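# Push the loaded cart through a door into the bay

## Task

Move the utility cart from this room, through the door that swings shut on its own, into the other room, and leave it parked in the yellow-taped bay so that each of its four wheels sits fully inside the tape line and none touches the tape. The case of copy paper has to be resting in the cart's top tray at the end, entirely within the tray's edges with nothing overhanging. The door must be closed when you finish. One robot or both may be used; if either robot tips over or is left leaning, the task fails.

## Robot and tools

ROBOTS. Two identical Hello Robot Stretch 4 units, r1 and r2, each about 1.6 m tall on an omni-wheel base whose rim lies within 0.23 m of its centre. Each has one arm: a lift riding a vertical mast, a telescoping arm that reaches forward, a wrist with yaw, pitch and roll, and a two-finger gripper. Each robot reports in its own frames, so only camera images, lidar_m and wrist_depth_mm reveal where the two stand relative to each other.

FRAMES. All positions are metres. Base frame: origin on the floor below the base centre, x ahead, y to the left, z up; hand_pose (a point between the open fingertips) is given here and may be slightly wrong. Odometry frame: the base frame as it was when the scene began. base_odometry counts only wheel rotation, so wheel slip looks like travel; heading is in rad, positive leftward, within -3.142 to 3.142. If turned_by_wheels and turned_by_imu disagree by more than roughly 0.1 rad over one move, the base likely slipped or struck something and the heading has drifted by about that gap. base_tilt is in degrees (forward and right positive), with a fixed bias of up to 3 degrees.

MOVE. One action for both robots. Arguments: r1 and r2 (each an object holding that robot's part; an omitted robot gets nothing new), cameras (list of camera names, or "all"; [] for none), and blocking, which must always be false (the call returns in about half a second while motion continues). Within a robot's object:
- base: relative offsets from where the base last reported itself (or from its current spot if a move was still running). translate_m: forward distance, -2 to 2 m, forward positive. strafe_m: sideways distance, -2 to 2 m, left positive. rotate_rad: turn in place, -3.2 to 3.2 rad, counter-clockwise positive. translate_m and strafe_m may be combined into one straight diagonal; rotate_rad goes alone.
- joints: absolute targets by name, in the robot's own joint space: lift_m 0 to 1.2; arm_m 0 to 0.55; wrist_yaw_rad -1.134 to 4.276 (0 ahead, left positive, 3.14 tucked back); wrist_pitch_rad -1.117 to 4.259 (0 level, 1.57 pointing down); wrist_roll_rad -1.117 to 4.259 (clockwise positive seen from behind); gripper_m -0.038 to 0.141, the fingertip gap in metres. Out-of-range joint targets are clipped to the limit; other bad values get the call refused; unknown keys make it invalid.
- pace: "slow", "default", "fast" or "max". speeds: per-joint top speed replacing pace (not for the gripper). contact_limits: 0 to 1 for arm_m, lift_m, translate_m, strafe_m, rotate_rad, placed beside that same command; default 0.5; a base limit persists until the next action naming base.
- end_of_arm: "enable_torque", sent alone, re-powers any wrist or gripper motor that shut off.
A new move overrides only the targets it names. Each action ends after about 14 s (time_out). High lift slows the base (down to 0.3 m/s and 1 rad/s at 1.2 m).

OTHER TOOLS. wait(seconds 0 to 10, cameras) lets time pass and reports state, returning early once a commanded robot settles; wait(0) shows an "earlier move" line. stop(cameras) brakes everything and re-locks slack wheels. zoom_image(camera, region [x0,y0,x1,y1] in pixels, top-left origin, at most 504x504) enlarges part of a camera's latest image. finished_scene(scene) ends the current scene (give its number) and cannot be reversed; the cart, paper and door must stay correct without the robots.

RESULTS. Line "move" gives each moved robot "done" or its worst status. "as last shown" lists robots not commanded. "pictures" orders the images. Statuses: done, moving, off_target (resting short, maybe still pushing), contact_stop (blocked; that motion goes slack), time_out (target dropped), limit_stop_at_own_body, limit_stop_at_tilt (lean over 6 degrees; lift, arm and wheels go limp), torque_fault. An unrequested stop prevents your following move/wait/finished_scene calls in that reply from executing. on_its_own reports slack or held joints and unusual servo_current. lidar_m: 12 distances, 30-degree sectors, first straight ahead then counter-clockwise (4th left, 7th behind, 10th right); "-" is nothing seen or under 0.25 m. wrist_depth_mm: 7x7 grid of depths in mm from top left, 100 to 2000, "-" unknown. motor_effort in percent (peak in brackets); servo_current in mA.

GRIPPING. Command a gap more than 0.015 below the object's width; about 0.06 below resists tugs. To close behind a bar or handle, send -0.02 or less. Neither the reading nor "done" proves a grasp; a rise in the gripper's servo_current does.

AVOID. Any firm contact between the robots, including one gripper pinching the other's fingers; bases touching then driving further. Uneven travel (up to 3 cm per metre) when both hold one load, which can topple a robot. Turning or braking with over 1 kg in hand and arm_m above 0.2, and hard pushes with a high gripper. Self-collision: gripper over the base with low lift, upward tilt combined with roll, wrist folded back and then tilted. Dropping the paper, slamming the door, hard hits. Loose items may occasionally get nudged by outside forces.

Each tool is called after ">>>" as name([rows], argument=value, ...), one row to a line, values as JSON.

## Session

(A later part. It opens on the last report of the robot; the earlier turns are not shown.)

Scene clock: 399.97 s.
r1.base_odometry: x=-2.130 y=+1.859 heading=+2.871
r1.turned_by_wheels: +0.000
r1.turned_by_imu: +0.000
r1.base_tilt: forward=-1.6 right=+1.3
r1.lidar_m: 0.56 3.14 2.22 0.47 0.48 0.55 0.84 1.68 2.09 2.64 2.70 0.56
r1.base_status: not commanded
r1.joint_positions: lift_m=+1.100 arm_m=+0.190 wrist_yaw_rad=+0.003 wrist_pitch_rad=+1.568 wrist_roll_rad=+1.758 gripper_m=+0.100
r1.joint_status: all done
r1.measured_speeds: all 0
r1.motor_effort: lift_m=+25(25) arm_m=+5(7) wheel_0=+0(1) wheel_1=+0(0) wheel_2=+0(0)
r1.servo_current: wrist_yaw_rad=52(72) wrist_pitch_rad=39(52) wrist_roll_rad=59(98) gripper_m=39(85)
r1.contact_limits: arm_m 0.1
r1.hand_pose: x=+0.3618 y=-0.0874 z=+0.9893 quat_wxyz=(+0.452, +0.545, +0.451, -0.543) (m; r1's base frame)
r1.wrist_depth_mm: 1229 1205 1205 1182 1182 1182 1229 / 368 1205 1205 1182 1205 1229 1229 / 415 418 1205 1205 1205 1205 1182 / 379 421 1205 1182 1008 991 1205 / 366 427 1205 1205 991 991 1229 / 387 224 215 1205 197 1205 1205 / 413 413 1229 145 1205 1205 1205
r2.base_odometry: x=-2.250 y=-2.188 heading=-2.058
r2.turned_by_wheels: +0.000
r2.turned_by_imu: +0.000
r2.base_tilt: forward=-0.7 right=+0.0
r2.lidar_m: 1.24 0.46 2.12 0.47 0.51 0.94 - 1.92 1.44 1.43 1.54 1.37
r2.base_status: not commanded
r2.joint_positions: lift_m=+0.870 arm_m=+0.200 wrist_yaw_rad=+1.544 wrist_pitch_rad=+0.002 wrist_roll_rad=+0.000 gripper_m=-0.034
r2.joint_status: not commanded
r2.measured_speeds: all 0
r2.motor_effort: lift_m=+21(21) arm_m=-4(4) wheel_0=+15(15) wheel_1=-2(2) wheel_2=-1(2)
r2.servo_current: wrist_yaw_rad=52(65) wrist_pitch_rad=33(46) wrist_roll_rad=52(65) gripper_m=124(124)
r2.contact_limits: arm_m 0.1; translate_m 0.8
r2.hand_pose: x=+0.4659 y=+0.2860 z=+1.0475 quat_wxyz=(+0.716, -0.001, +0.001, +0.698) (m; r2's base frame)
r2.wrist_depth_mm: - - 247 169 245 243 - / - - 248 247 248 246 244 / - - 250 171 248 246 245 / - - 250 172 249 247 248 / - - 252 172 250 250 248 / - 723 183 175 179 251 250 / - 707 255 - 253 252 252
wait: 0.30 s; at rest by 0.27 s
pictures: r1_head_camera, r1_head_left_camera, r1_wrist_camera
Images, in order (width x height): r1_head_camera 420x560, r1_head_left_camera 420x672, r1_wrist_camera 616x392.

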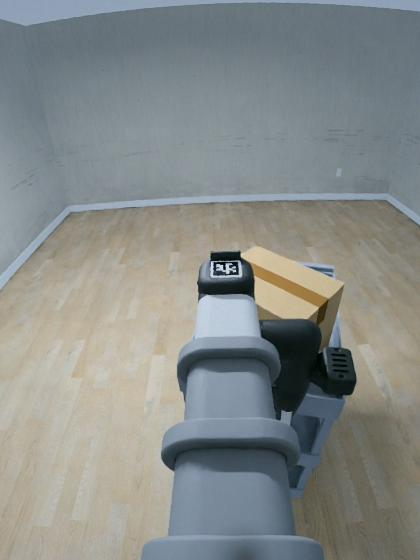

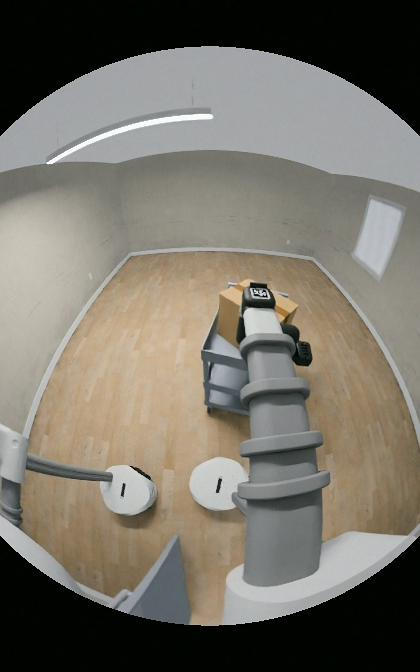

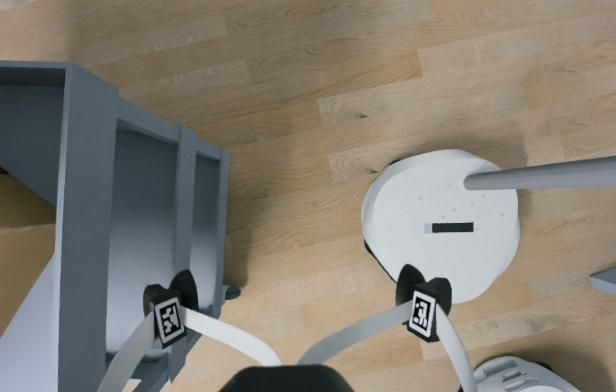

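>>> move(blocking=false, r1={"base":{"strafe_m":0.1}}, cameras=[])

>>> wait(seconds=3, cameras=[])

>>> move(blocking=false, r1={"joints":{"arm_m":0.41},"contact_limits":{"arm_m":0.1}}, cameras=[])

>>> wait(seconds=3, cameras=["r1_head_left_camera","r1_head_camera","r1_wrist_camera"])

Scene clock: 421.37 s.
move: r1 moving
r1.base_odometry: x=-2.140 y=+1.824 heading=+2.871
r1.turned_by_wheels: +0.000
r1.turned_by_imu: +0.000
r1.base_tilt: forward=-1.6 right=+1.3
r1.lidar_m: 0.58 3.06 2.16 0.43 0.40 0.54 0.78 1.73 2.06 2.68 2.74 0.58
r1.base_status: strafe_m moving
r1.joint_positions: lift_m=+1.100 arm_m=+0.190 wrist_yaw_rad=+0.003 wrist_pitch_rad=+1.568 wrist_roll_rad=+1.758 gripper_m=+0.100
r1.joint_status: not commanded
r1.measured_speeds: translate_m=-0.001 strafe_m=+0.140 rotate_rad=+0.003 lift_m=+0.000 arm_m=+0.000 wrist_yaw_rad=+0.000 wrist_pitch_rad=+0.000 wrist_roll_rad=+0.000
r1.motor_effort: lift_m=+25(25) arm_m=+5(5) wheel_0=-11(11) wheel_1=+11(11) wheel_2=+0(1)
r1.servo_current: wrist_yaw_rad=39(52) wrist_pitch_rad=33(46) wrist_roll_rad=52(59) gripper_m=46(46)
r1.contact_limits: arm_m 0.1
r1.hand_pose: x=+0.3618 y=-0.0874 z=+0.9893 quat_wxyz=(+0.452, +0.545, +0.451, -0.543) (m; r1's base frame)
r1.wrist_depth_mm: 368 1182 1205 1205 1229 1205 1205 / 418 500 1205 1182 1205 1205 1229 / 399 430 1205 1205 1205 1205 1205 / 368 - 1182 1205 991 976 1205 / 392 - 1229 1205 1008 976 1182 / 415 213 214 1205 198 1205 1229 / 399 427 1205 145 1205 1160 1182
r2: as last shown
r2.lidar_m: 1.26 0.49 2.14 0.43 0.46 0.97 - 1.88 1.49 1.41 1.54 1.38
r2.servo_current: wrist_yaw_rad=52(65) wrist_pitch_rad=39(46) wrist_roll_rad=33(52) gripper_m=124(124)
r2.contact_limits: arm_m 0.1; translate_m 0.8
r2.wrist_depth_mm: - - 248 170 245 244 - / - - 249 247 248 246 246 / - - 250 171 248 246 246 / - - 252 171 250 248 247 / - - 252 172 249 249 249 / - - 183 175 180 250 249 / - 668 256 - 253 251 251
pictures: none
No camera images: "cameras" was empty.

Scene clock: 422.33 s.
earlier move: r1 done
r1.base_odometry: x=-2.157 y=+1.762 heading=+2.870
r1.turned_by_wheels: +0.000
r1.turned_by_imu: +0.000
r1.base_tilt: forward=-1.6 right=+1.2
r1.lidar_m: 0.57 2.94 2.09 0.37 0.38 0.52 0.62 1.74 2.08 2.74 2.82 0.58
r1.base_status: done
r1.joint_positions: lift_m=+1.100 arm_m=+0.190 wrist_yaw_rad=+0.003 wrist_pitch_rad=+1.568 wrist_roll_rad=+1.758 gripper_m=+0.100
r1.joint_status: not commanded
r1.measured_speeds: all 0
r1.motor_effort: lift_m=+25(25) arm_m=+5(5) wheel_0=-1(11) wheel_1=+1(11) wheel_2=+0(1)
r1.servo_current: wrist_yaw_rad=52(65) wrist_pitch_rad=39(46) wrist_roll_rad=52(65) gripper_m=39(46)
r1.contact_limits: arm_m 0.1
r1.hand_pose: x=+0.3618 y=-0.0874 z=+0.9893 quat_wxyz=(+0.452, +0.545, +0.451, -0.543) (m; r1's base frame)
r1.wrist_depth_mm: 394 1182 1205 1205 1182 1205 1205 / 399 569 1205 1182 1205 1182 1229 / 375 - 1229 1205 1205 1205 1205 / 394 - 1182 1205 976 991 1205 / 394 - 1182 1205 1008 991 1229 / 399 213 215 1205 198 1205 1182 / 402 530 1205 145 1182 1060 976
r2.base_odometry: x=-2.250 y=-2.188 heading=-2.058
r2.turned_by_wheels: +0.000
r2.turned_by_imu: +0.000
r2.base_tilt: forward=-0.7 right=+0.0
r2.lidar_m: 1.23 0.48 2.12 0.38 0.41 0.94 - 1.93 1.48 1.42 1.53 1.40
r2.base_status: not commanded
r2.joint_positions: lift_m=+0.870 arm_m=+0.200 wrist_yaw_rad=+1.544 wrist_pitch_rad=+0.002 wrist_roll_rad=+0.000 gripper_m=-0.034
r2.joint_status: not commanded
r2.measured_speeds: all 0
r2.motor_effort: lift_m=+21(21) arm_m=-4(4) wheel_0=+14(15) wheel_1=-2(2) wheel_2=-2(2)
r2.servo_current: wrist_yaw_rad=46(65) wrist_pitch_rad=39(46) wrist_roll_rad=59(65) gripper_m=124(124)
r2.contact_limits: arm_m 0.1; translate_m 0.8
r2.hand_pose: x=+0.4659 y=+0.2860 z=+1.0475 quat_wxyz=(+0.716, -0.001, +0.001, +0.698) (m; r2's base frame)
r2.wrist_depth_mm: - - 248 169 245 244 - / 591 - 249 247 246 245 244 / 597 - 249 171 247 246 245 / 609 - 251 172 249 249 247 / 609 - 253 172 249 250 249 / 609 - 183 175 179 251 249 / 615 - 256 - 253 251 250
wait: 0.97 of 3 s (r1 has come to rest)
pictures: none
No camera images: "cameras" was empty.

Scene clock: 422.83 s.
move: r1 moving
r1.base_odometry: x=-2.157 y=+1.762 heading=+2.870
r1.turned_by_wheels: +0.000
r1.turned_by_imu: +0.000
r1.base_tilt: forward=-1.6 right=+1.3
r1.lidar_m: 0.58 2.95 2.10 0.36 0.39 0.49 0.62 1.75 2.08 2.75 2.82 0.59
r1.base_status: not commanded
r1.joint_positions: lift_m=+1.100 arm_m=+0.241 wrist_yaw_rad=+0.003 wrist_pitch_rad=+1.568 wrist_roll_rad=+1.758 gripper_m=+0.100
r1.joint_status: arm_m moving
r1.measured_speeds: translate_m=+0.000 strafe_m=+0.000 rotate_rad=+0.000 lift_m=+0.000 arm_m=+0.195 wrist_yaw_rad=+0.000 wrist_pitch_rad=+0.000 wrist_roll_rad=+0.000
r1.motor_effort: lift_m=+25(25) arm_m=+4(6) wheel_0=-2(2) wheel_1=+1(1) wheel_2=+0(0)
r1.servo_current: wrist_yaw_rad=46(59) wrist_pitch_rad=46(46) wrist_roll_rad=52(59) gripper_m=46(52)
r1.contact_limits: arm_m 0.1
r1.hand_pose: x=+0.4125 y=-0.0874 z=+0.9893 quat_wxyz=(+0.452, +0.545, +0.451, -0.543) (m; r1's base frame)
r1.wrist_depth_mm: 418 462 1205 1205 1229 1229 1205 / 415 424 1205 1182 1205 1205 1182 / 357 402 1229 1205 1205 1205 1205 / 377 402 1229 1205 1008 991 1205 / 413 404 1205 1205 1025 991 1205 / 418 377 215 1182 198 1182 1205 / 415 377 1182 139 1205 1060 1025
r2: as last shown
r2.lidar_m: 1.27 0.46 2.17 0.38 0.41 0.97 - 1.88 1.47 1.43 1.53 1.39
r2.motor_effort: lift_m=+21(21) arm_m=-3(4) wheel_0=+14(15) wheel_1=-2(2) wheel_2=-2(2)
r2.servo_current: wrist_yaw_rad=59(72) wrist_pitch_rad=39(39) wrist_roll_rad=59(59) gripper_m=124(124)
r2.contact_limits: arm_m 0.1; translate_m 0.8
r2.wrist_depth_mm: - - 248 170 245 244 - / 591 - 249 247 248 245 243 / 597 - 251 170 247 246 247 / 609 - 251 171 249 248 247 / 603 - 253 172 250 251 248 / 603 - 183 175 179 251 250 / 615 - 256 - 253 251 251
pictures: none
No camera images: "cameras" was empty.

Scene clock: 424.10 s.
earlier move: r1 done
r1.base_odometry: x=-2.157 y=+1.762 heading=+2.870
r1.turned_by_wheels: +0.000
r1.turned_by_imu: +0.000
r1.base_tilt: forward=-1.6 right=+1.3
r1.lidar_m: 0.59 2.95 2.09 0.39 0.37 0.47 0.59 1.73 2.07 2.72 2.81 0.58
r1.base_status: not commanded
r1.joint_positions: lift_m=+1.100 arm_m=+0.410 wrist_yaw_rad=+0.003 wrist_pitch_rad=+1.568 wrist_roll_rad=+1.758 gripper_m=+0.100
r1.joint_status: all done
r1.measured_speeds: all 0
r1.motor_effort: lift_m=+25(25) arm_m=+5(7) wheel_0=-2(2) wheel_1=+1(1) wheel_2=+0(0)
r1.servo_current: wrist_yaw_rad=46(65) wrist_pitch_rad=39(52) wrist_roll_rad=52(59) gripper_m=46(52)
r1.contact_limits: arm_m 0.1
r1.hand_pose: x=+0.5818 y=-0.0874 z=+0.9893 quat_wxyz=(+0.452, +0.545, +0.451, -0.543) (m; r1's base frame)
r1.wrist_depth_mm: 138 176 252 1205 1205 1229 1205 / 146 200 309 1182 1205 1160 1205 / 168 236 404 1205 1205 1205 1205 / 201 287 413 1205 1160 1025 1008 / 222 368 415 1205 1205 991 991 / 282 387 418 1205 197 1205 1205 / 304 415 415 145 1205 1205 1042
r2.base_odometry: x=-2.250 y=-2.188 heading=-2.058
r2.turned_by_wheels: +0.000
r2.turned_by_imu: +0.000
r2.base_tilt: forward=-0.7 right=+0.0
r2.lidar_m: 1.24 0.49 2.15 0.37 0.41 0.91 - 1.91 1.48 1.43 1.55 1.39
r2.base_status: not commanded
r2.joint_positions: lift_m=+0.870 arm_m=+0.200 wrist_yaw_rad=+1.544 wrist_pitch_rad=+0.002 wrist_roll_rad=+0.000 gripper_m=-0.034
r2.joint_status: not commanded
r2.measured_speeds: all 0
r2.motor_effort: lift_m=+21(21) arm_m=-3(4) wheel_0=+14(15) wheel_1=-2(2) wheel_2=-2(2)
r2.servo_current: wrist_yaw_rad=39(72) wrist_pitch_rad=39(46) wrist_roll_rad=46(59) gripper_m=124(124)
r2.contact_limits: arm_m 0.1; translate_m 0.8
r2.hand_pose: x=+0.4659 y=+0.2860 z=+1.0475 quat_wxyz=(+0.716, -0.001, +0.001, +0.698) (m; r2's base frame)
r2.wrist_depth_mm: - - 247 170 245 244 - / 591 - 248 246 246 245 244 / 591 - 250 170 248 246 245 / 603 - 252 172 249 247 247 / 603 - 253 172 251 248 249 / 609 - 183 175 178 251 250 / 615 - 256 - 253 251 251
wait: 1.27 of 3 s (r1 has come to rest)
pictures: r1_head_camera, r1_head_left_camera, r1_wrist_camera
Images, in order (width x height): r1_head_camera 420x560, r1_head_left_camera 420x672, r1_wrist_camera 616x392.

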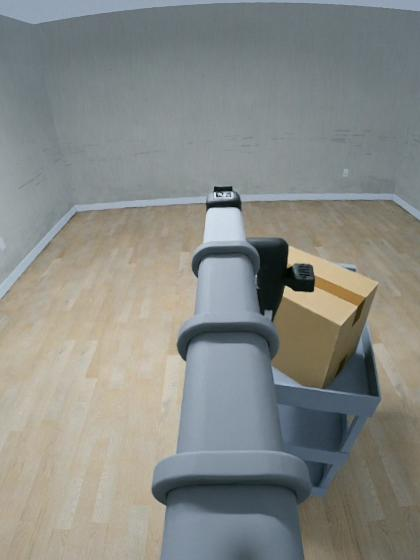

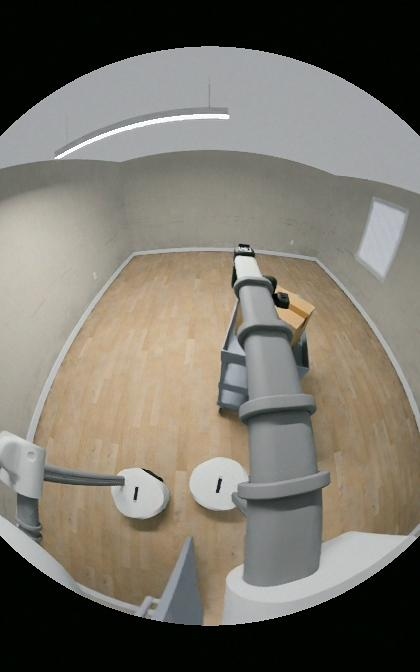

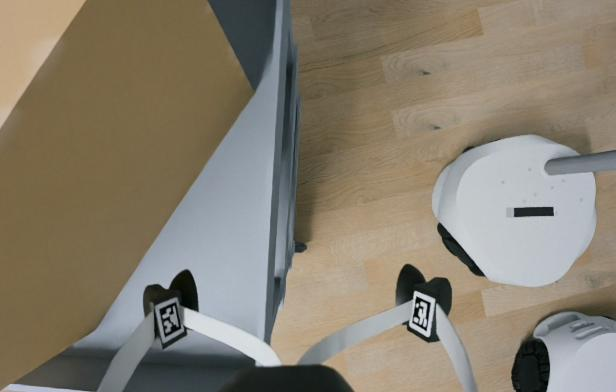

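>>> move(blocking=false, r1={"joints":{"arm_m":0.434,"lift_m":1.0},"contact_limits":{"arm_m":0.1}}, cameras=[])

>>> wait(seconds=2, cameras=["r1_wrist_camera"])

Scene clock: 434.60 s.
move: r1 moving
r1.base_odometry: x=-2.157 y=+1.762 heading=+2.870
r1.turned_by_wheels: +0.000
r1.turned_by_imu: +0.000
r1.base_tilt: forward=-1.5 right=+1.3
r1.lidar_m: 0.59 2.95 2.10 0.38 0.38 0.51 0.64 1.74 2.08 2.73 2.81 0.57
r1.base_status: not commanded
r1.joint_positions: lift_m=+1.063 arm_m=+0.434 wrist_yaw_rad=+0.003 wrist_pitch_rad=+1.568 wrist_roll_rad=+1.758 gripper_m=+0.100
r1.joint_status: lift_m moving; arm_m moving
r1.measured_speeds: translate_m=+0.000 strafe_m=+0.000 rotate_rad=+0.000 lift_m=-0.146 arm_m=+0.004 wrist_yaw_rad=+0.000 wrist_pitch_rad=+0.000 wrist_roll_rad=+0.000
r1.motor_effort: lift_m=+12(24) arm_m=+6(8) wheel_0=-2(2) wheel_1=+0(1) wheel_2=+0(0)
r1.servo_current: wrist_yaw_rad=39(72) wrist_pitch_rad=46(46) wrist_roll_rad=39(59) gripper_m=39(52)
r1.contact_limits: arm_m 0.1
r1.hand_pose: x=+0.6058 y=-0.0874 z=+0.9524 quat_wxyz=(+0.452, +0.545, +0.451, -0.543) (m; r1's base frame)
r1.wrist_depth_mm: - 153 206 387 1182 1182 1182 / 126 167 265 382 1182 1182 1160 / 147 204 343 1182 1182 1160 1160 / 163 247 382 1160 1160 960 960 / 190 310 384 1160 1182 976 976 / 233 325 382 1182 197 1160 1205 / 279 387 387 140 1160 1182 1008
r2: as last shown
r2.lidar_m: 1.26 0.50 2.18 0.38 0.40 0.89 - 1.87 1.48 1.44 1.56 1.38
r2.motor_effort: lift_m=+21(21) arm_m=-3(4) wheel_0=+14(15) wheel_1=-2(2) wheel_2=-1(2)
r2.servo_current: wrist_yaw_rad=59(59) wrist_pitch_rad=39(39) wrist_roll_rad=46(52) gripper_m=117(124)
r2.contact_limits: arm_m 0.1; translate_m 0.8
r2.wrist_depth_mm: 480 - 247 170 246 244 - / 591 - 250 246 246 245 244 / 597 - 251 171 248 245 245 / 603 - 251 171 249 248 247 / 603 - 253 172 250 249 248 / 609 - 183 175 179 250 249 / 615 - 257 - 254 250 251
pictures: none
No camera images: "cameras" was empty.

Scene clock: 435.53 s.
earlier move: r1 done
r1.base_odometry: x=-2.157 y=+1.762 heading=+2.870
r1.turned_by_wheels: +0.000
r1.turned_by_imu: +0.000
r1.base_tilt: forward=-1.6 right=+1.3
r1.lidar_m: 0.59 2.98 2.09 0.37 0.35 0.50 0.62 1.76 2.06 2.74 2.83 0.59
r1.base_status: not commanded
r1.joint_positions: lift_m=+1.001 arm_m=+0.434 wrist_yaw_rad=+0.003 wrist_pitch_rad=+1.568 wrist_roll_rad=+1.758 gripper_m=+0.100
r1.joint_status: all done
r1.measured_speeds: all 0
r1.motor_effort: lift_m=+13(24) arm_m=+5(8) wheel_0=-2(2) wheel_1=+1(1) wheel_2=+0(0)
r1.servo_current: wrist_yaw_rad=46(72) wrist_pitch_rad=39(52) wrist_roll_rad=46(72) gripper_m=46(52)
r1.contact_limits: arm_m 0.1
r1.hand_pose: x=+0.6058 y=-0.0874 z=+0.8903 quat_wxyz=(+0.452, +0.545, +0.451, -0.543) (m; r1's base frame)
r1.wrist_depth_mm: - 153 206 317 1098 1098 1098 / 126 167 265 315 1078 1118 1118 / 147 204 315 319 1118 1098 891 / 163 247 317 1098 1118 904 891 / 190 309 317 1098 1098 960 891 / 232 317 317 1118 197 1098 1118 / 290 317 317 140 1138 1098 1042
r2.base_odometry: x=-2.250 y=-2.188 heading=-2.058
r2.turned_by_wheels: +0.000
r2.turned_by_imu: +0.000
r2.base_tilt: forward=-0.6 right=+0.0
r2.lidar_m: 1.26 0.48 2.14 0.38 0.41 0.87 - 1.89 1.46 1.42 1.52 1.38
r2.base_status: not commanded
r2.joint_positions: lift_m=+0.870 arm_m=+0.200 wrist_yaw_rad=+1.544 wrist_pitch_rad=+0.002 wrist_roll_rad=+0.000 gripper_m=-0.034
r2.joint_status: not commanded
r2.measured_speeds: all 0
r2.motor_effort: lift_m=+21(21) arm_m=-3(4) wheel_0=+15(15) wheel_1=-2(2) wheel_2=-1(2)
r2.servo_current: wrist_yaw_rad=46(65) wrist_pitch_rad=39(46) wrist_roll_rad=52(65) gripper_m=117(124)
r2.contact_limits: arm_m 0.1; translate_m 0.8
r2.hand_pose: x=+0.4659 y=+0.2860 z=+1.0475 quat_wxyz=(+0.716, -0.001, +0.001, +0.698) (m; r2's base frame)
r2.wrist_depth_mm: 488 - 248 169 246 245 - / 469 - 249 246 247 245 244 / 597 - 250 171 249 247 246 / 609 - 250 172 250 248 248 / 603 - 254 172 250 249 249 / 609 - 184 175 179 251 250 / 621 - 256 - 252 251 251
wait: 0.93 of 2 s (r1 has come to rest)
pictures: r1_wrist_camera
Images, in order (width x height): r1_wrist_camera 616x392.

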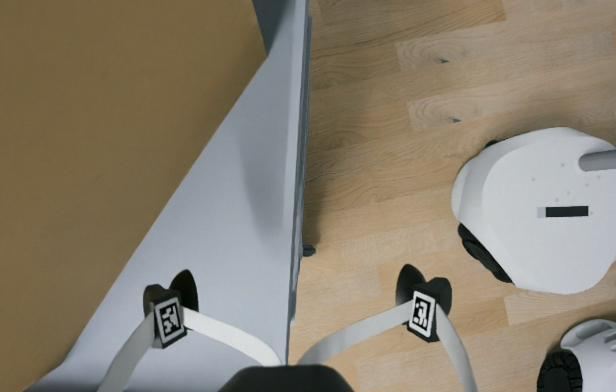

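>>> move(blocking=false, r1={"joints":{"lift_m":0.925},"contact_limits":{"lift_m":0.2}}, cameras=[])

>>> wait(seconds=2, cameras=["r1_wrist_camera"])

>>> move(blocking=false, r1={"joints":{"gripper_m":-0.035}}, cameras=[])

>>> wait(seconds=3, cameras=["r1_head_left_camera","r1_head_camera","r1_wrist_camera"])

Scene clock: 441.97 s.
move: r1 moving
r1.base_odometry: x=-2.157 y=+1.762 heading=+2.870
r1.turned_by_wheels: +0.000
r1.turned_by_imu: +0.000
r1.base_tilt: forward=-1.6 right=+1.3
r1.lidar_m: 0.59 2.95 2.10 0.38 0.38 0.50 0.61 1.75 2.07 2.75 2.82 0.58
r1.base_status: not commanded
r1.joint_positions: lift_m=+0.963 arm_m=+0.434 wrist_yaw_rad=+0.003 wrist_pitch_rad=+1.568 wrist_roll_rad=+1.758 gripper_m=+0.100
r1.joint_status: lift_m moving
r1.measured_speeds: translate_m=+0.000 strafe_m=+0.000 rotate_rad=+0.000 lift_m=-0.146 arm_m=+0.000 wrist_yaw_rad=+0.000 wrist_pitch_rad=+0.000 wrist_roll_rad=+0.000
r1.motor_effort: lift_m=+12(13) arm_m=+5(5) wheel_0=-3(3) wheel_1=+1(1) wheel_2=+0(0)
r1.servo_current: wrist_yaw_rad=59(72) wrist_pitch_rad=39(46) wrist_roll_rad=46(65) gripper_m=46(46)
r1.contact_limits: arm_m 0.1; lift_m 0.2
r1.hand_pose: x=+0.6058 y=-0.0874 z=+0.8524 quat_wxyz=(+0.452, +0.545, +0.451, -0.543) (m; r1's base frame)
r1.wrist_depth_mm: 118 153 206 282 1060 1060 1060 / 125 167 265 285 1060 1078 1078 / 148 203 283 283 1078 1078 854 / 163 247 282 1042 1060 878 854 / 190 282 282 1060 1060 960 842 / 231 286 282 1060 196 1078 1078 / 283 282 281 140 1078 1060 1060
r2: as last shown
r2.base_tilt: forward=-0.7 right=+0.0
r2.lidar_m: 1.27 0.48 2.11 0.37 0.42 0.89 - 1.94 1.46 1.43 1.55 1.39
r2.motor_effort: lift_m=+21(21) arm_m=-3(4) wheel_0=+14(15) wheel_1=-2(2) wheel_2=-2(2)
r2.servo_current: wrist_yaw_rad=52(59) wrist_pitch_rad=39(46) wrist_roll_rad=33(52) gripper_m=117(124)
r2.contact_limits: arm_m 0.1; translate_m 0.8
r2.wrist_depth_mm: 585 - 247 170 246 243 - / 466 - 249 246 247 245 244 / 597 - 250 171 248 246 245 / 609 - 252 171 248 247 247 / 609 - 254 172 252 249 248 / 609 - 184 176 179 250 250 / 615 - 255 - 253 252 251
pictures: none
No camera images: "cameras" was empty.

Scene clock: 442.73 s.
earlier move: r1 done
r1.base_odometry: x=-2.157 y=+1.762 heading=+2.870
r1.turned_by_wheels: +0.000
r1.turned_by_imu: +0.000
r1.base_tilt: forward=-1.6 right=+1.3
r1.lidar_m: 0.58 2.97 2.11 0.37 0.40 0.51 0.62 1.75 2.08 2.74 2.83 0.59
r1.base_status: not commanded
r1.joint_positions: lift_m=+0.925 arm_m=+0.434 wrist_yaw_rad=+0.003 wrist_pitch_rad=+1.568 wrist_roll_rad=+1.758 gripper_m=+0.100
r1.joint_status: all done
r1.measured_speeds: all 0
r1.motor_effort: lift_m=+13(14) arm_m=+5(5) wheel_0=-2(3) wheel_1=+1(1) wheel_2=+0(0)
r1.servo_current: wrist_yaw_rad=59(72) wrist_pitch_rad=46(46) wrist_roll_rad=39(65) gripper_m=39(52)
r1.contact_limits: arm_m 0.1; lift_m 0.2
r1.hand_pose: x=+0.6058 y=-0.0874 z=+0.8153 quat_wxyz=(+0.452, +0.545, +0.451, -0.543) (m; r1's base frame)
r1.wrist_depth_mm: 118 153 209 242 1025 1008 1025 / 125 168 242 243 1025 1042 1025 / 147 204 242 1025 1025 1025 820 / 163 242 243 1025 1042 891 820 / 190 241 242 1025 1025 960 831 / 232 241 242 1042 197 1042 1042 / 243 242 242 140 1042 1025 1025
r2.base_odometry: x=-2.250 y=-2.188 heading=-2.058
r2.turned_by_wheels: +0.000
r2.turned_by_imu: +0.000
r2.base_tilt: forward=-0.7 right=+0.0
r2.lidar_m: 1.24 0.47 2.13 0.36 0.40 0.87 - 1.89 1.47 1.42 1.54 1.41
r2.base_status: not commanded
r2.joint_positions: lift_m=+0.870 arm_m=+0.200 wrist_yaw_rad=+1.544 wrist_pitch_rad=+0.002 wrist_roll_rad=+0.000 gripper_m=-0.034
r2.joint_status: not commanded
r2.measured_speeds: all 0
r2.motor_effort: lift_m=+21(21) arm_m=-3(4) wheel_0=+14(15) wheel_1=-1(2) wheel_2=-1(2)
r2.servo_current: wrist_yaw_rad=59(59) wrist_pitch_rad=39(46) wrist_roll_rad=59(59) gripper_m=124(124)
r2.contact_limits: arm_m 0.1; translate_m 0.8
r2.hand_pose: x=+0.4659 y=+0.2860 z=+1.0475 quat_wxyz=(+0.716, -0.001, +0.001, +0.698) (m; r2's base frame)
r2.wrist_depth_mm: 591 - 247 170 245 243 - / 488 - 249 247 246 246 244 / 477 - 249 171 247 247 245 / 609 - 252 171 249 248 248 / 603 - 253 171 251 249 248 / 603 - 184 175 179 250 250 / 621 - 255 - 252 251 250
wait: 0.77 of 2 s (r1 has come to rest)
pictures: r1_wrist_camera
Images, in order (width x height): r1_wrist_camera 616x392.

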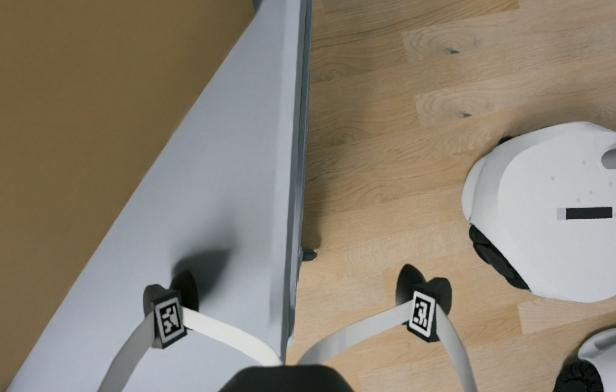

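Scene clock: 443.23 s.
move: r1 moving
r1.base_odometry: x=-2.157 y=+1.762 heading=+2.870
r1.turned_by_wheels: +0.000
r1.turned_by_imu: +0.000
r1.base_tilt: forward=-1.6 right=+1.3
r1.lidar_m: 0.59 2.96 2.10 0.36 0.38 0.50 0.62 1.75 2.07 2.73 2.82 0.58
r1.base_status: not commanded
r1.joint_positions: lift_m=+0.925 arm_m=+0.434 wrist_yaw_rad=+0.003 wrist_pitch_rad=+1.568 wrist_roll_rad=+1.758 gripper_m=+0.084
r1.joint_status: gripper_m moving
r1.measured_speeds: all 0
r1.motor_effort: lift_m=+13(13) arm_m=+5(5) wheel_0=-2(2) wheel_1=+1(1) wheel_2=+0(0)
r1.servo_current: wrist_yaw_rad=59(72) wrist_pitch_rad=39(46) wrist_roll_rad=39(65) gripper_m=98(98)
r1.contact_limits: arm_m 0.1; lift_m 0.2
r1.hand_pose: x=+0.6058 y=-0.0874 z=+0.8153 quat_wxyz=(+0.452, +0.545, +0.451, -0.543) (m; r1's base frame)
r1.wrist_depth_mm: 118 153 210 243 1042 1025 1042 / 125 167 244 242 1025 1025 1042 / 147 204 243 1042 1008 1025 809 / 163 241 242 1025 1042 866 831 / 189 242 243 1025 1025 946 809 / 232 242 243 1060 198 1025 1025 / 243 244 243 144 1025 1025 1025
r2: as last shown
r2.base_tilt: forward=-0.7 right=+0.1
r2.lidar_m: 1.25 0.49 2.15 0.38 0.41 0.89 - 1.90 1.47 1.42 1.53 1.39
r2.motor_effort: lift_m=+21(21) arm_m=-3(4) wheel_0=+14(15) wheel_1=-2(2) wheel_2=-2(2)
r2.servo_current: wrist_yaw_rad=46(65) wrist_pitch_rad=46(46) wrist_roll_rad=52(59) gripper_m=117(124)
r2.contact_limits: arm_m 0.1; translate_m 0.8
r2.wrist_depth_mm: 597 - 246 169 244 244 - / 484 - 249 247 246 246 244 / 477 - 249 171 248 246 246 / 603 - 252 171 249 249 246 / 609 - 253 172 250 249 249 / 603 - 183 175 179 251 250 / 621 - 256 - 253 251 251
pictures: none
No camera images: "cameras" was empty.

Scene clock: 444.77 s.
earlier move: r1 done
r1.base_odometry: x=-2.157 y=+1.762 heading=+2.870
r1.turned_by_wheels: +0.000
r1.turned_by_imu: +0.000
r1.base_tilt: forward=-1.6 right=+1.3
r1.lidar_m: 0.60 2.95 2.09 0.38 0.39 0.50 0.64 1.75 2.05 2.74 2.80 0.59
r1.base_status: not commanded
r1.joint_positions: lift_m=+0.925 arm_m=+0.434 wrist_yaw_rad=+0.003 wrist_pitch_rad=+1.566 wrist_roll_rad=+1.758 gripper_m=-0.034
r1.joint_status: all done
r1.measured_speeds: all 0
r1.motor_effort: lift_m=+15(15) arm_m=-2(5) wheel_0=-2(3) wheel_1=+1(1) wheel_2=+0(0)
r1.servo_current: wrist_yaw_rad=39(72) wrist_pitch_rad=39(52) wrist_roll_rad=59(72) gripper_m=72(169)
r1.contact_limits: arm_m 0.1; lift_m 0.2
r1.hand_pose: x=+0.6065 y=-0.0874 z=+0.8152 quat_wxyz=(+0.453, +0.545, +0.451, -0.543) (m; r1's base frame)
r1.wrist_depth_mm: - 149 205 239 1025 1025 1025 / 119 160 240 240 1025 1025 1025 / 136 189 241 241 1025 1042 820 / 148 229 241 241 1042 878 820 / 181 240 240 242 1025 1008 820 / 208 241 186 196 1042 1042 1042 / 242 153 240 171 1042 1008 1025
r2.base_odometry: x=-2.250 y=-2.188 heading=-2.058
r2.turned_by_wheels: +0.000
r2.turned_by_imu: +0.000
r2.base_tilt: forward=-0.7 right=+0.1
r2.lidar_m: 1.27 0.47 2.15 0.37 0.42 0.91 - 1.92 1.46 1.42 1.54 1.39
r2.base_status: not commanded
r2.joint_positions: lift_m=+0.870 arm_m=+0.200 wrist_yaw_rad=+1.544 wrist_pitch_rad=+0.002 wrist_roll_rad=+0.000 gripper_m=-0.034
r2.joint_status: not commanded
r2.measured_speeds: all 0
r2.motor_effort: lift_m=+21(21) arm_m=-3(4) wheel_0=+14(15) wheel_1=-2(2) wheel_2=-2(2)
r2.servo_current: wrist_yaw_rad=46(65) wrist_pitch_rad=39(46) wrist_roll_rad=59(59) gripper_m=124(130)
r2.contact_limits: arm_m 0.1; translate_m 0.8
r2.hand_pose: x=+0.4659 y=+0.2860 z=+1.0475 quat_wxyz=(+0.716, -0.001, +0.001, +0.698) (m; r2's base frame)
r2.wrist_depth_mm: 591 - 248 169 244 244 - / 484 - 249 247 247 246 244 / 477 - 250 171 247 247 245 / 603 - 252 171 250 248 247 / 603 - 253 172 251 249 248 / 609 - 183 175 179 251 249 / 621 - 256 - 254 252 250
wait: 1.53 of 3 s (r1 has come to rest)
pictures: r1_head_camera, r1_head_left_camera, r1_wrist_camera
Images, in order (width x height): r1_head_camera 420x560, r1_head_left_camera 420x672, r1_wrist_camera 616x392.

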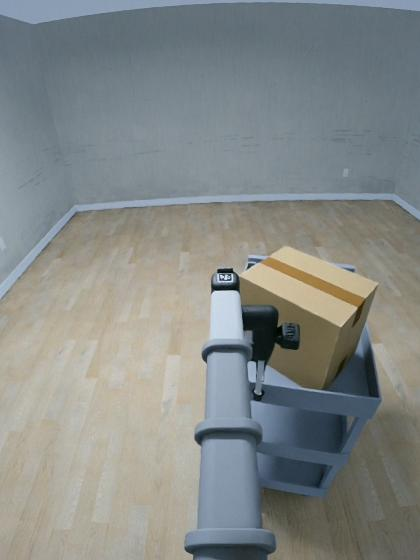

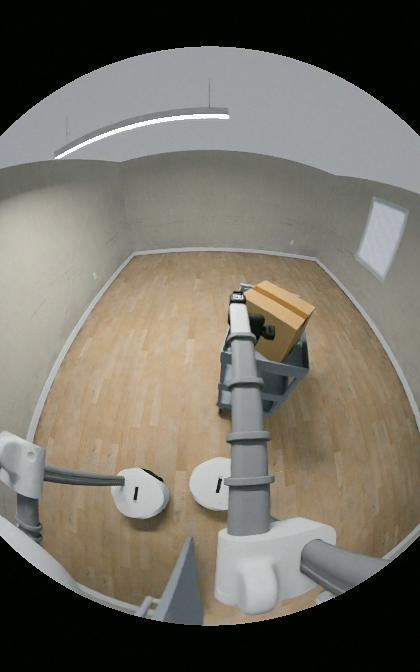

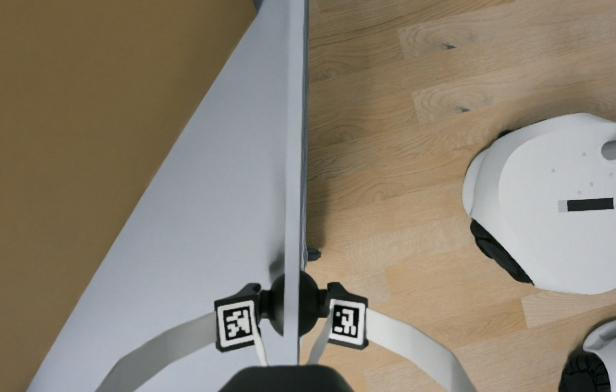

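>>> move(blocking=false, r1={"base":{"strafe_m":-0.32},"joints":{"arm_m":0.3},"pace":"slow","contact_limits":{"strafe_m":0.7}}, cameras=[])

>>> wait(seconds=6, cameras=["r1_head_left_camera","r1_head_camera","r1_wrist_camera"])

>>> wait(seconds=4, cameras=["r1_head_left_camera","r1_head_camera","r1_wrist_camera"])

Scene clock: 455.57 s.
move: r1 moving
r1.base_odometry: x=-2.153 y=+1.776 heading=+2.871
r1.turned_by_wheels: +0.000
r1.turned_by_imu: +0.000
r1.base_tilt: forward=-1.6 right=+1.3
r1.lidar_m: 0.57 2.98 2.09 0.39 0.37 0.51 0.67 1.74 2.09 2.72 2.80 0.58
r1.base_status: strafe_m moving
r1.joint_positions: lift_m=+0.925 arm_m=+0.422 wrist_yaw_rad=+0.003 wrist_pitch_rad=+1.566 wrist_roll_rad=+1.758 gripper_m=-0.034
r1.joint_status: arm_m moving
r1.measured_speeds: translate_m=+0.001 strafe_m=-0.056 rotate_rad=-0.005 lift_m=+0.000 arm_m=-0.049 wrist_yaw_rad=+0.000 wrist_pitch_rad=+0.000 wrist_roll_rad=+0.000
r1.motor_effort: lift_m=+15(15) arm_m=-6(9) wheel_0=+8(10) wheel_1=-5(6) wheel_2=+1(2)
r1.servo_current: wrist_yaw_rad=33(52) wrist_pitch_rad=52(52) wrist_roll_rad=59(59) gripper_m=78(78)
r1.contact_limits: lift_m 0.2; strafe_m 0.7
r1.hand_pose: x=+0.5941 y=-0.0874 z=+0.8152 quat_wxyz=(+0.453, +0.545, +0.451, -0.543) (m; r1's base frame)
r1.wrist_depth_mm: - 148 209 241 1008 1025 1025 / 122 163 241 241 1025 1042 1025 / 138 196 242 240 1025 1025 820 / 153 228 242 1025 1025 854 809 / 181 242 242 1042 1025 991 820 / 207 243 189 186 1042 1042 1008 / 242 154 242 172 174 1042 1042
r2: as last shown
r2.base_tilt: forward=-0.7 right=+0.0
r2.lidar_m: 1.24 0.45 2.15 0.38 0.42 0.89 - 1.92 1.48 1.43 1.54 1.39
r2.servo_current: wrist_yaw_rad=46(59) wrist_pitch_rad=39(46) wrist_roll_rad=59(59) gripper_m=124(124)
r2.contact_limits: arm_m 0.1; translate_m 0.8
r2.wrist_depth_mm: 603 - 248 170 245 244 - / 496 - 250 246 246 245 243 / 484 - 250 171 248 247 245 / 609 - 251 171 249 248 247 / 621 - 252 172 252 249 247 / 627 - 183 175 179 249 249 / 627 155 255 - 254 252 251
pictures: none
No camera images: "cameras" was empty.

Scene clock: 459.40 s.
earlier move: r1 done
r1.base_odometry: x=-2.071 y=+2.071 heading=+2.871
r1.turned_by_wheels: +0.000
r1.turned_by_imu: -0.001
r1.base_tilt: forward=-1.6 right=+1.2
r1.lidar_m: 0.38 3.42 2.41 0.68 0.70 0.66 1.44 1.56 2.05 2.41 2.49 0.49
r1.base_status: done
r1.joint_positions: lift_m=+0.925 arm_m=+0.300 wrist_yaw_rad=+0.002 wrist_pitch_rad=+1.576 wrist_roll_rad=+1.758 gripper_m=-0.034
r1.joint_status: all done
r1.measured_speeds: all 0
r1.motor_effort: lift_m=+15(15) arm_m=+4(9) wheel_0=+4(12) wheel_1=-2(7) wheel_2=-2(3)
r1.servo_current: wrist_yaw_rad=39(72) wrist_pitch_rad=46(52) wrist_roll_rad=33(65) gripper_m=72(85)
r1.contact_limits: lift_m 0.2; strafe_m 0.7
r1.hand_pose: x=+0.4696 y=-0.0874 z=+0.8152 quat_wxyz=(+0.450, +0.543, +0.453, -0.546) (m; r1's base frame)
r1.wrist_depth_mm: 151 238 1008 1025 1042 1042 1042 / 160 220 1025 1042 1025 1025 1078 / 163 238 239 1025 1025 842 1060 / 165 237 238 1042 1025 831 842 / 167 237 240 1042 1025 820 831 / 158 238 239 200 179 1042 1042 / 167 201 182 171 1042 1060 1060
r2.base_odometry: x=-2.250 y=-2.188 heading=-2.058
r2.turned_by_wheels: +0.000
r2.turned_by_imu: +0.001
r2.base_tilt: forward=-0.7 right=+0.1
r2.lidar_m: 1.25 0.48 2.14 0.70 0.83 1.19 - 1.93 1.48 1.43 1.54 1.39
r2.base_status: not commanded
r2.joint_positions: lift_m=+0.870 arm_m=+0.200 wrist_yaw_rad=+1.544 wrist_pitch_rad=+0.002 wrist_roll_rad=+0.000 gripper_m=-0.034
r2.joint_status: not commanded
r2.measured_speeds: all 0
r2.motor_effort: lift_m=+21(21) arm_m=-3(4) wheel_0=+15(15) wheel_1=-1(2) wheel_2=-1(2)
r2.servo_current: wrist_yaw_rad=46(65) wrist_pitch_rad=39(46) wrist_roll_rad=39(59) gripper_m=124(130)
r2.contact_limits: arm_m 0.1; translate_m 0.8
r2.hand_pose: x=+0.4659 y=+0.2860 z=+1.0475 quat_wxyz=(+0.716, -0.001, +0.001, +0.698) (m; r2's base frame)
r2.wrist_depth_mm: - - 249 169 245 244 - / - - 248 247 247 244 244 / 842 - 250 171 248 246 246 / - - 252 171 249 248 247 / - - 253 172 251 249 249 / - - 183 175 180 251 250 / - 917 256 - 252 251 252
wait: 3.83 of 6 s (r1 has come to rest)
pictures: r1_head_camera, r1_head_left_camera, r1_wrist_camera
Images, in order (width x height): r1_head_camera 420x560, r1_head_left_camera 420x672, r1_wrist_camera 616x392.

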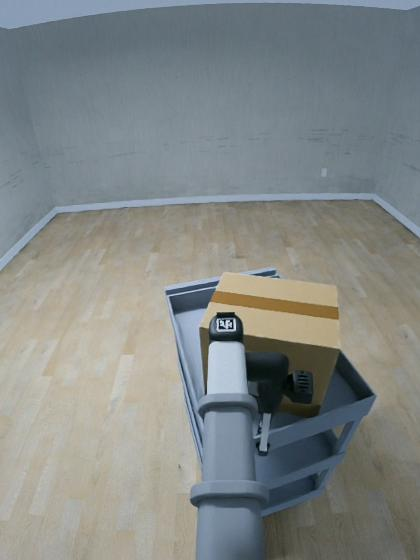

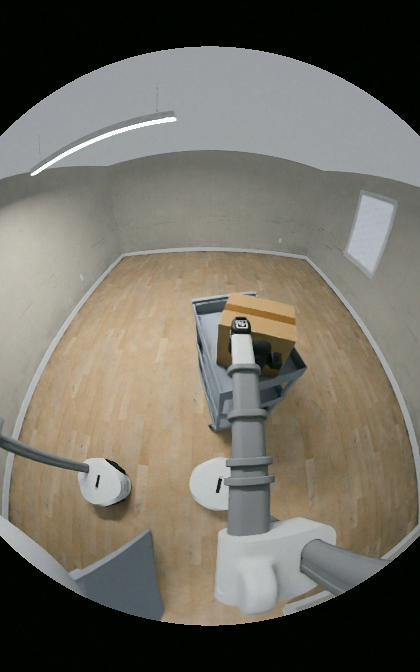

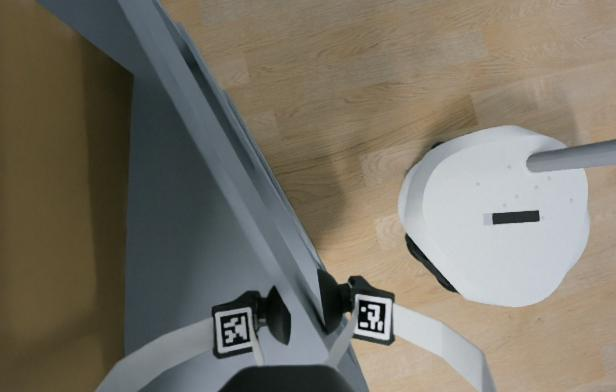

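Scene clock: 463.40 s.
r1.base_odometry: x=-2.071 y=+2.071 heading=+2.871
r1.turned_by_wheels: +0.000
r1.turned_by_imu: +0.000
r1.base_tilt: forward=-1.6 right=+1.3
r1.lidar_m: 0.41 3.43 2.42 0.69 0.69 0.70 1.48 1.60 2.05 2.42 2.49 0.47
r1.base_status: done
r1.joint_positions: lift_m=+0.925 arm_m=+0.300 wrist_yaw_rad=+0.002 wrist_pitch_rad=+1.576 wrist_roll_rad=+1.758 gripper_m=-0.034
r1.joint_status: all done
r1.measured_speeds: all 0
r1.motor_effort: lift_m=+15(15) arm_m=+4(9) wheel_0=+5(12) wheel_1=-2(7) wheel_2=-1(3)
r1.servo_current: wrist_yaw_rad=39(72) wrist_pitch_rad=46(52) wrist_roll_rad=46(65) gripper_m=72(85)
r1.contact_limits: lift_m 0.2; strafe_m 0.7
r1.hand_pose: x=+0.4696 y=-0.0874 z=+0.8152 quat_wxyz=(+0.450, +0.543, +0.453, -0.546) (m; r1's base frame)
r1.wrist_depth_mm: 152 238 1025 1025 1042 1042 1060 / 160 220 1025 1025 1042 1060 1060 / 163 238 239 1042 1025 842 1042 / 164 238 239 1025 1025 820 831 / 166 239 240 1042 1042 831 854 / 158 237 239 200 178 1042 1042 / 167 201 182 171 1025 1042 1025
r2.base_odometry: x=-2.250 y=-2.188 heading=-2.058
r2.turned_by_wheels: +0.000
r2.turned_by_imu: +0.001
r2.base_tilt: forward=-0.7 right=+0.0
r2.lidar_m: 1.29 0.48 2.15 0.67 0.80 1.17 - 1.92 1.47 1.42 1.56 1.39
r2.base_status: not commanded
r2.joint_positions: lift_m=+0.870 arm_m=+0.200 wrist_yaw_rad=+1.544 wrist_pitch_rad=+0.002 wrist_roll_rad=+0.000 gripper_m=-0.034
r2.joint_status: not commanded
r2.measured_speeds: all 0
r2.motor_effort: lift_m=+21(21) arm_m=-3(4) wheel_0=+14(15) wheel_1=-2(2) wheel_2=-1(2)
r2.servo_current: wrist_yaw_rad=52(65) wrist_pitch_rad=39(46) wrist_roll_rad=46(59) gripper_m=117(130)
r2.contact_limits: arm_m 0.1; translate_m 0.8
r2.hand_pose: x=+0.4659 y=+0.2860 z=+1.0475 quat_wxyz=(+0.716, -0.001, +0.001, +0.698) (m; r2's base frame)
r2.wrist_depth_mm: - - 248 169 245 243 - / - - 249 247 247 245 244 / 842 - 250 171 248 246 246 / - - 251 172 249 248 248 / - - 252 172 250 249 248 / - - 183 175 179 250 250 / - 917 255 - 253 251 251
wait: 4.00 s; at rest by 0.27 s
pictures: r1_head_camera, r1_head_left_camera, r1_wrist_camera
Images, in order (width x height): r1_head_camera 420x560, r1_head_left_camera 420x672, r1_wrist_camera 616x392.

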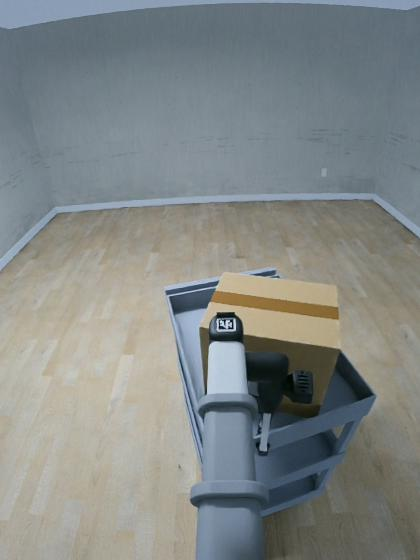

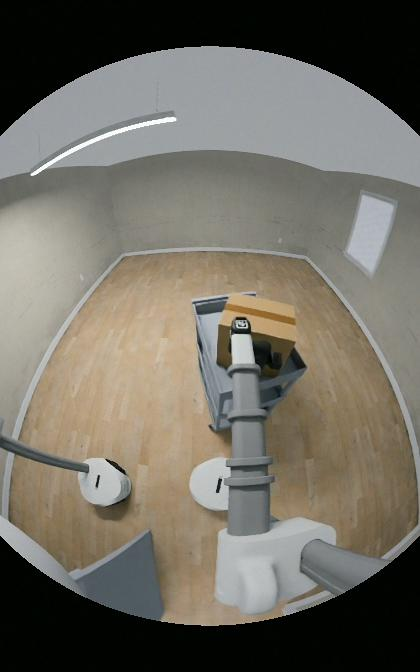

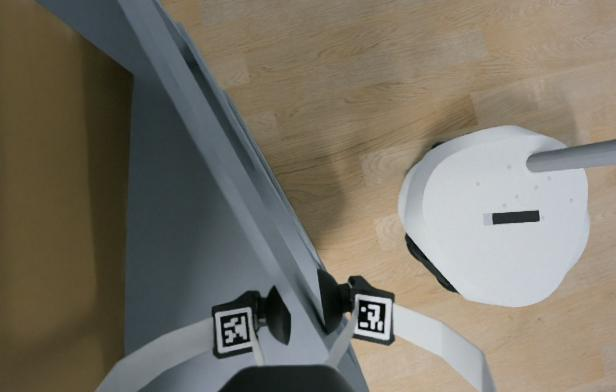

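>>> move(blocking=false, r1={"base":{"translate_m":-0.9},"pace":"slow","contact_limits":{"translate_m":0.6}}, cameras=[])

>>> wait(seconds=5, cameras=["r1_head_left_camera"])

>>> wait(seconds=7, cameras=["r1_head_left_camera","r1_head_right_camera","r1_head_camera","r1_wrist_camera"])

Scene clock: 477.50 s.
move: r1 moving
r1.base_odometry: x=-2.059 y=+2.067 heading=+2.871
r1.turned_by_wheels: +0.000
r1.turned_by_imu: +0.000
r1.base_tilt: forward=-1.6 right=+1.3
r1.lidar_m: 0.42 3.39 2.43 0.66 0.68 0.68 1.44 1.59 2.05 2.43 2.48 0.47
r1.base_status: translate_m moving
r1.joint_positions: lift_m=+0.925 arm_m=+0.300 wrist_yaw_rad=+0.002 wrist_pitch_rad=+1.574 wrist_roll_rad=+1.758 gripper_m=-0.034
r1.joint_status: not commanded
r1.measured_speeds: translate_m=-0.049 strafe_m=+0.000 rotate_rad=+0.000 lift_m=+0.000 arm_m=+0.000 wrist_yaw_rad=+0.000 wrist_pitch_rad=-0.042 wrist_roll_rad=+0.000
r1.motor_effort: lift_m=+15(15) arm_m=+4(4) wheel_0=-3(3) wheel_1=-2(6) wheel_2=+6(8)
r1.servo_current: wrist_yaw_rad=46(65) wrist_pitch_rad=39(52) wrist_roll_rad=46(52) gripper_m=78(78)
r1.contact_limits: lift_m 0.2; translate_m 0.6
r1.hand_pose: x=+0.4703 y=-0.0874 z=+0.8152 quat_wxyz=(+0.451, +0.543, +0.452, -0.545) (m; r1's base frame)
r1.wrist_depth_mm: 150 238 1025 1025 1042 1042 1042 / 159 220 1025 1042 1042 1042 1060 / 163 239 238 1025 1042 878 1042 / 167 238 239 1008 1042 831 842 / 171 238 239 1042 1042 831 842 / 164 240 205 196 178 854 1042 / 166 156 240 201 1042 139 1042
r2: as last shown
r2.turned_by_imu: +0.000
r2.lidar_m: 1.24 0.49 2.14 0.68 0.88 1.19 - 1.89 1.47 1.43 1.53 1.40
r2.motor_effort: lift_m=+21(21) arm_m=-3(4) wheel_0=+14(15) wheel_1=-1(2) wheel_2=-2(2)
r2.servo_current: wrist_yaw_rad=33(59) wrist_pitch_rad=46(46) wrist_roll_rad=46(65) gripper_m=124(124)
r2.contact_limits: arm_m 0.1; translate_m 0.8
r2.wrist_depth_mm: - - 247 170 244 244 - / - - 248 247 246 245 244 / 842 820 250 171 249 247 245 / - - 251 171 249 249 247 / - - 253 172 249 249 248 / - - 182 175 179 250 249 / - 917 254 - 253 252 251
pictures: none
No camera images: "cameras" was empty.

Scene clock: 482.50 s.
earlier move: r1 moving
r1.base_odometry: x=-1.589 y=+1.937 heading=+2.870
r1.turned_by_wheels: -0.001
r1.turned_by_imu: -0.002
r1.base_tilt: forward=-1.6 right=+1.3
r1.lidar_m: 0.46 3.38 0.73 0.47 0.46 0.60 4.05 1.15 1.34 2.45 2.52 0.47
r1.base_status: translate_m moving
r1.joint_positions: lift_m=+0.925 arm_m=+0.300 wrist_yaw_rad=+0.003 wrist_pitch_rad=+1.565 wrist_roll_rad=+1.758 gripper_m=-0.034
r1.joint_status: not commanded
r1.measured_speeds: translate_m=-0.100 strafe_m=-0.001 rotate_rad=-0.002 lift_m=+0.000 arm_m=+0.000 wrist_yaw_rad=+0.000 wrist_pitch_rad=+0.000 wrist_roll_rad=+0.000
r1.motor_effort: lift_m=+16(16) arm_m=-4(4) wheel_0=-8(10) wheel_1=-5(7) wheel_2=+4(13)
r1.servo_current: wrist_yaw_rad=46(72) wrist_pitch_rad=39(65) wrist_roll_rad=52(65) gripper_m=72(85)
r1.contact_limits: lift_m 0.2; translate_m 0.6
r1.hand_pose: x=+0.4727 y=-0.0874 z=+0.8151 quat_wxyz=(+0.453, +0.545, +0.450, -0.543) (m; r1's base frame)
r1.wrist_depth_mm: 119 156 230 1042 1042 1008 1025 / 129 177 243 1042 1025 1008 1025 / 143 203 244 1025 1042 1008 1025 / 156 230 244 1025 1025 831 809 / 178 243 243 244 1042 820 809 / 200 243 186 186 1042 1025 1025 / 229 154 243 176 176 1025 1025
r2.base_odometry: x=-2.250 y=-2.188 heading=-2.058
r2.turned_by_wheels: +0.000
r2.turned_by_imu: +0.001
r2.base_tilt: forward=-0.7 right=+0.1
r2.lidar_m: 1.26 0.47 0.71 0.83 0.91 4.58 - 1.91 1.48 1.44 1.51 1.39
r2.base_status: not commanded
r2.joint_positions: lift_m=+0.870 arm_m=+0.200 wrist_yaw_rad=+1.544 wrist_pitch_rad=+0.002 wrist_roll_rad=+0.000 gripper_m=-0.034
r2.joint_status: not commanded
r2.measured_speeds: all 0
r2.motor_effort: lift_m=+21(21) arm_m=-3(4) wheel_0=+14(15) wheel_1=-2(2) wheel_2=-2(2)
r2.servo_current: wrist_yaw_rad=39(65) wrist_pitch_rad=39(52) wrist_roll_rad=46(65) gripper_m=130(130)
r2.contact_limits: arm_m 0.1; translate_m 0.8
r2.hand_pose: x=+0.4659 y=+0.2860 z=+1.0475 quat_wxyz=(+0.716, -0.001, +0.001, +0.698) (m; r2's base frame)
r2.wrist_depth_mm: - - 248 170 244 244 - / - - 249 246 246 246 244 / - - 251 172 247 246 245 / - 976 252 171 249 248 247 / 931 1025 253 172 251 248 248 / 931 904 182 175 179 251 249 / - 145 256 - 254 250 252
wait: 5.00 s; no rest
pictures: r1_head_left_camera
Images, in order (width x height): r1_head_left_camera 420x672.

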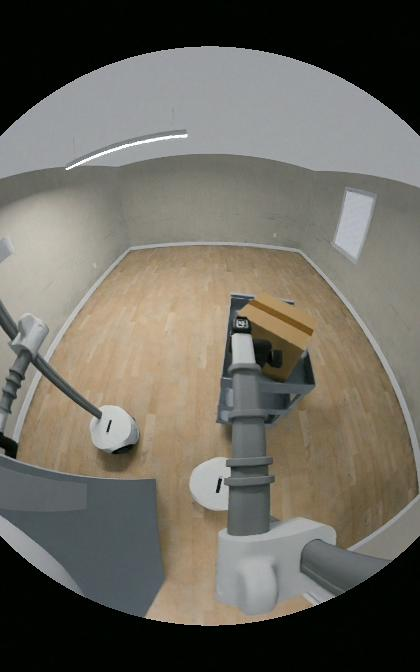

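Scene clock: 487.30 s.
earlier move: r1 done
r1.base_odometry: x=-1.204 y=+1.829 heading=+2.870
r1.turned_by_wheels: +0.000
r1.turned_by_imu: -0.001
r1.base_tilt: forward=-1.6 right=+1.3
r1.lidar_m: 0.45 0.93 0.44 0.38 0.42 0.52 3.60 0.84 0.83 2.07 0.47 0.44
r1.base_status: done
r1.joint_positions: lift_m=+0.925 arm_m=+0.300 wrist_yaw_rad=+0.002 wrist_pitch_rad=+1.565 wrist_roll_rad=+1.759 gripper_m=-0.034
r1.joint_status: not commanded
r1.measured_speeds: all 0
r1.motor_effort: lift_m=+16(16) arm_m=-4(4) wheel_0=-7(11) wheel_1=-3(8) wheel_2=+0(13)
r1.servo_current: wrist_yaw_rad=46(72) wrist_pitch_rad=39(65) wrist_roll_rad=39(65) gripper_m=65(85)
r1.contact_limits: lift_m 0.2; translate_m 0.6
r1.hand_pose: x=+0.4726 y=-0.0874 z=+0.8151 quat_wxyz=(+0.452, +0.546, +0.450, -0.543) (m; r1's base frame)
r1.wrist_depth_mm: - 129 170 243 1042 1025 1008 / 118 154 213 242 1025 1025 1025 / 134 182 243 243 1042 820 820 / 159 242 243 243 1025 820 820 / 198 244 243 242 1025 820 809 / 243 242 182 195 183 1025 1025 / 243 157 243 173 178 1042 1025
r2.base_odometry: x=-2.250 y=-2.188 heading=-2.058
r2.turned_by_wheels: +0.000
r2.turned_by_imu: +0.001
r2.base_tilt: forward=-0.7 right=+0.1
r2.lidar_m: 1.25 0.49 0.87 0.90 3.54 4.57 - 1.88 1.47 1.43 1.54 1.40
r2.base_status: not commanded
r2.joint_positions: lift_m=+0.870 arm_m=+0.200 wrist_yaw_rad=+1.544 wrist_pitch_rad=+0.002 wrist_roll_rad=+0.000 gripper_m=-0.034
r2.joint_status: not commanded
r2.measured_speeds: all 0
r2.motor_effort: lift_m=+21(21) arm_m=-3(4) wheel_0=+14(15) wheel_1=-2(2) wheel_2=-2(2)
r2.servo_current: wrist_yaw_rad=52(65) wrist_pitch_rad=39(52) wrist_roll_rad=52(65) gripper_m=117(130)
r2.contact_limits: arm_m 0.1; translate_m 0.8
r2.hand_pose: x=+0.4659 y=+0.2860 z=+1.0475 quat_wxyz=(+0.716, -0.001, +0.001, +0.698) (m; r2's base frame)
r2.wrist_depth_mm: - - 246 170 245 245 - / - - 249 247 246 245 244 / - - 250 171 246 247 246 / - - 252 172 249 247 248 / - - 254 172 250 249 249 / - - 182 175 179 250 249 / - 154 255 - 253 251 251
wait: 4.80 of 7 s (r1 has come to rest)
pictures: r1_head_camera, r1_head_left_camera, r1_head_right_camera, r1_wrist_camera
Images, in order (width x height): r1_head_camera 420x560, r1_head_left_camera 420x672, r1_head_right_camera 420x672, r1_wrist_camera 616x392.

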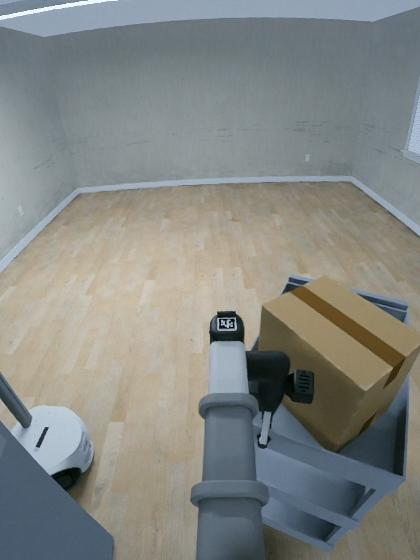

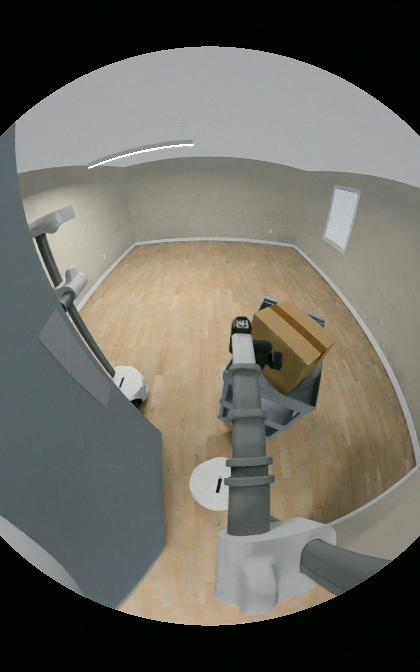

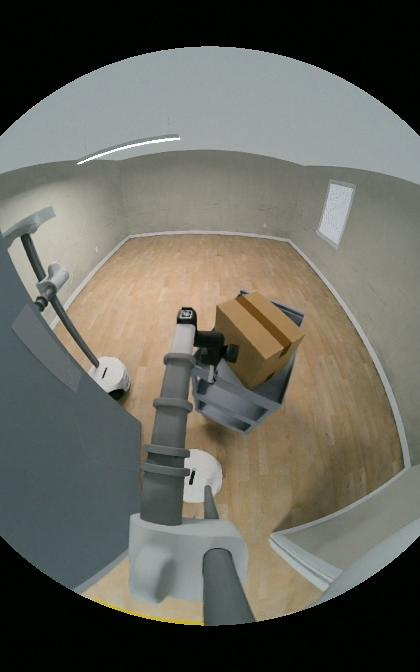

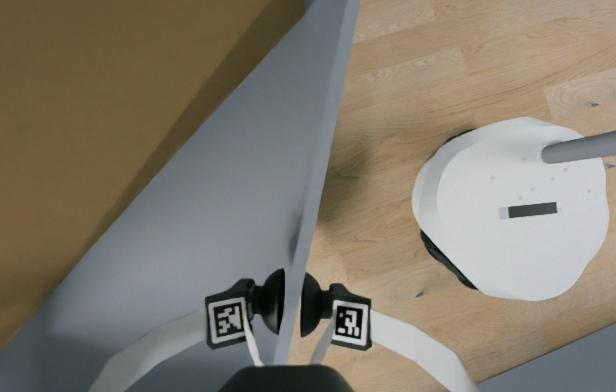

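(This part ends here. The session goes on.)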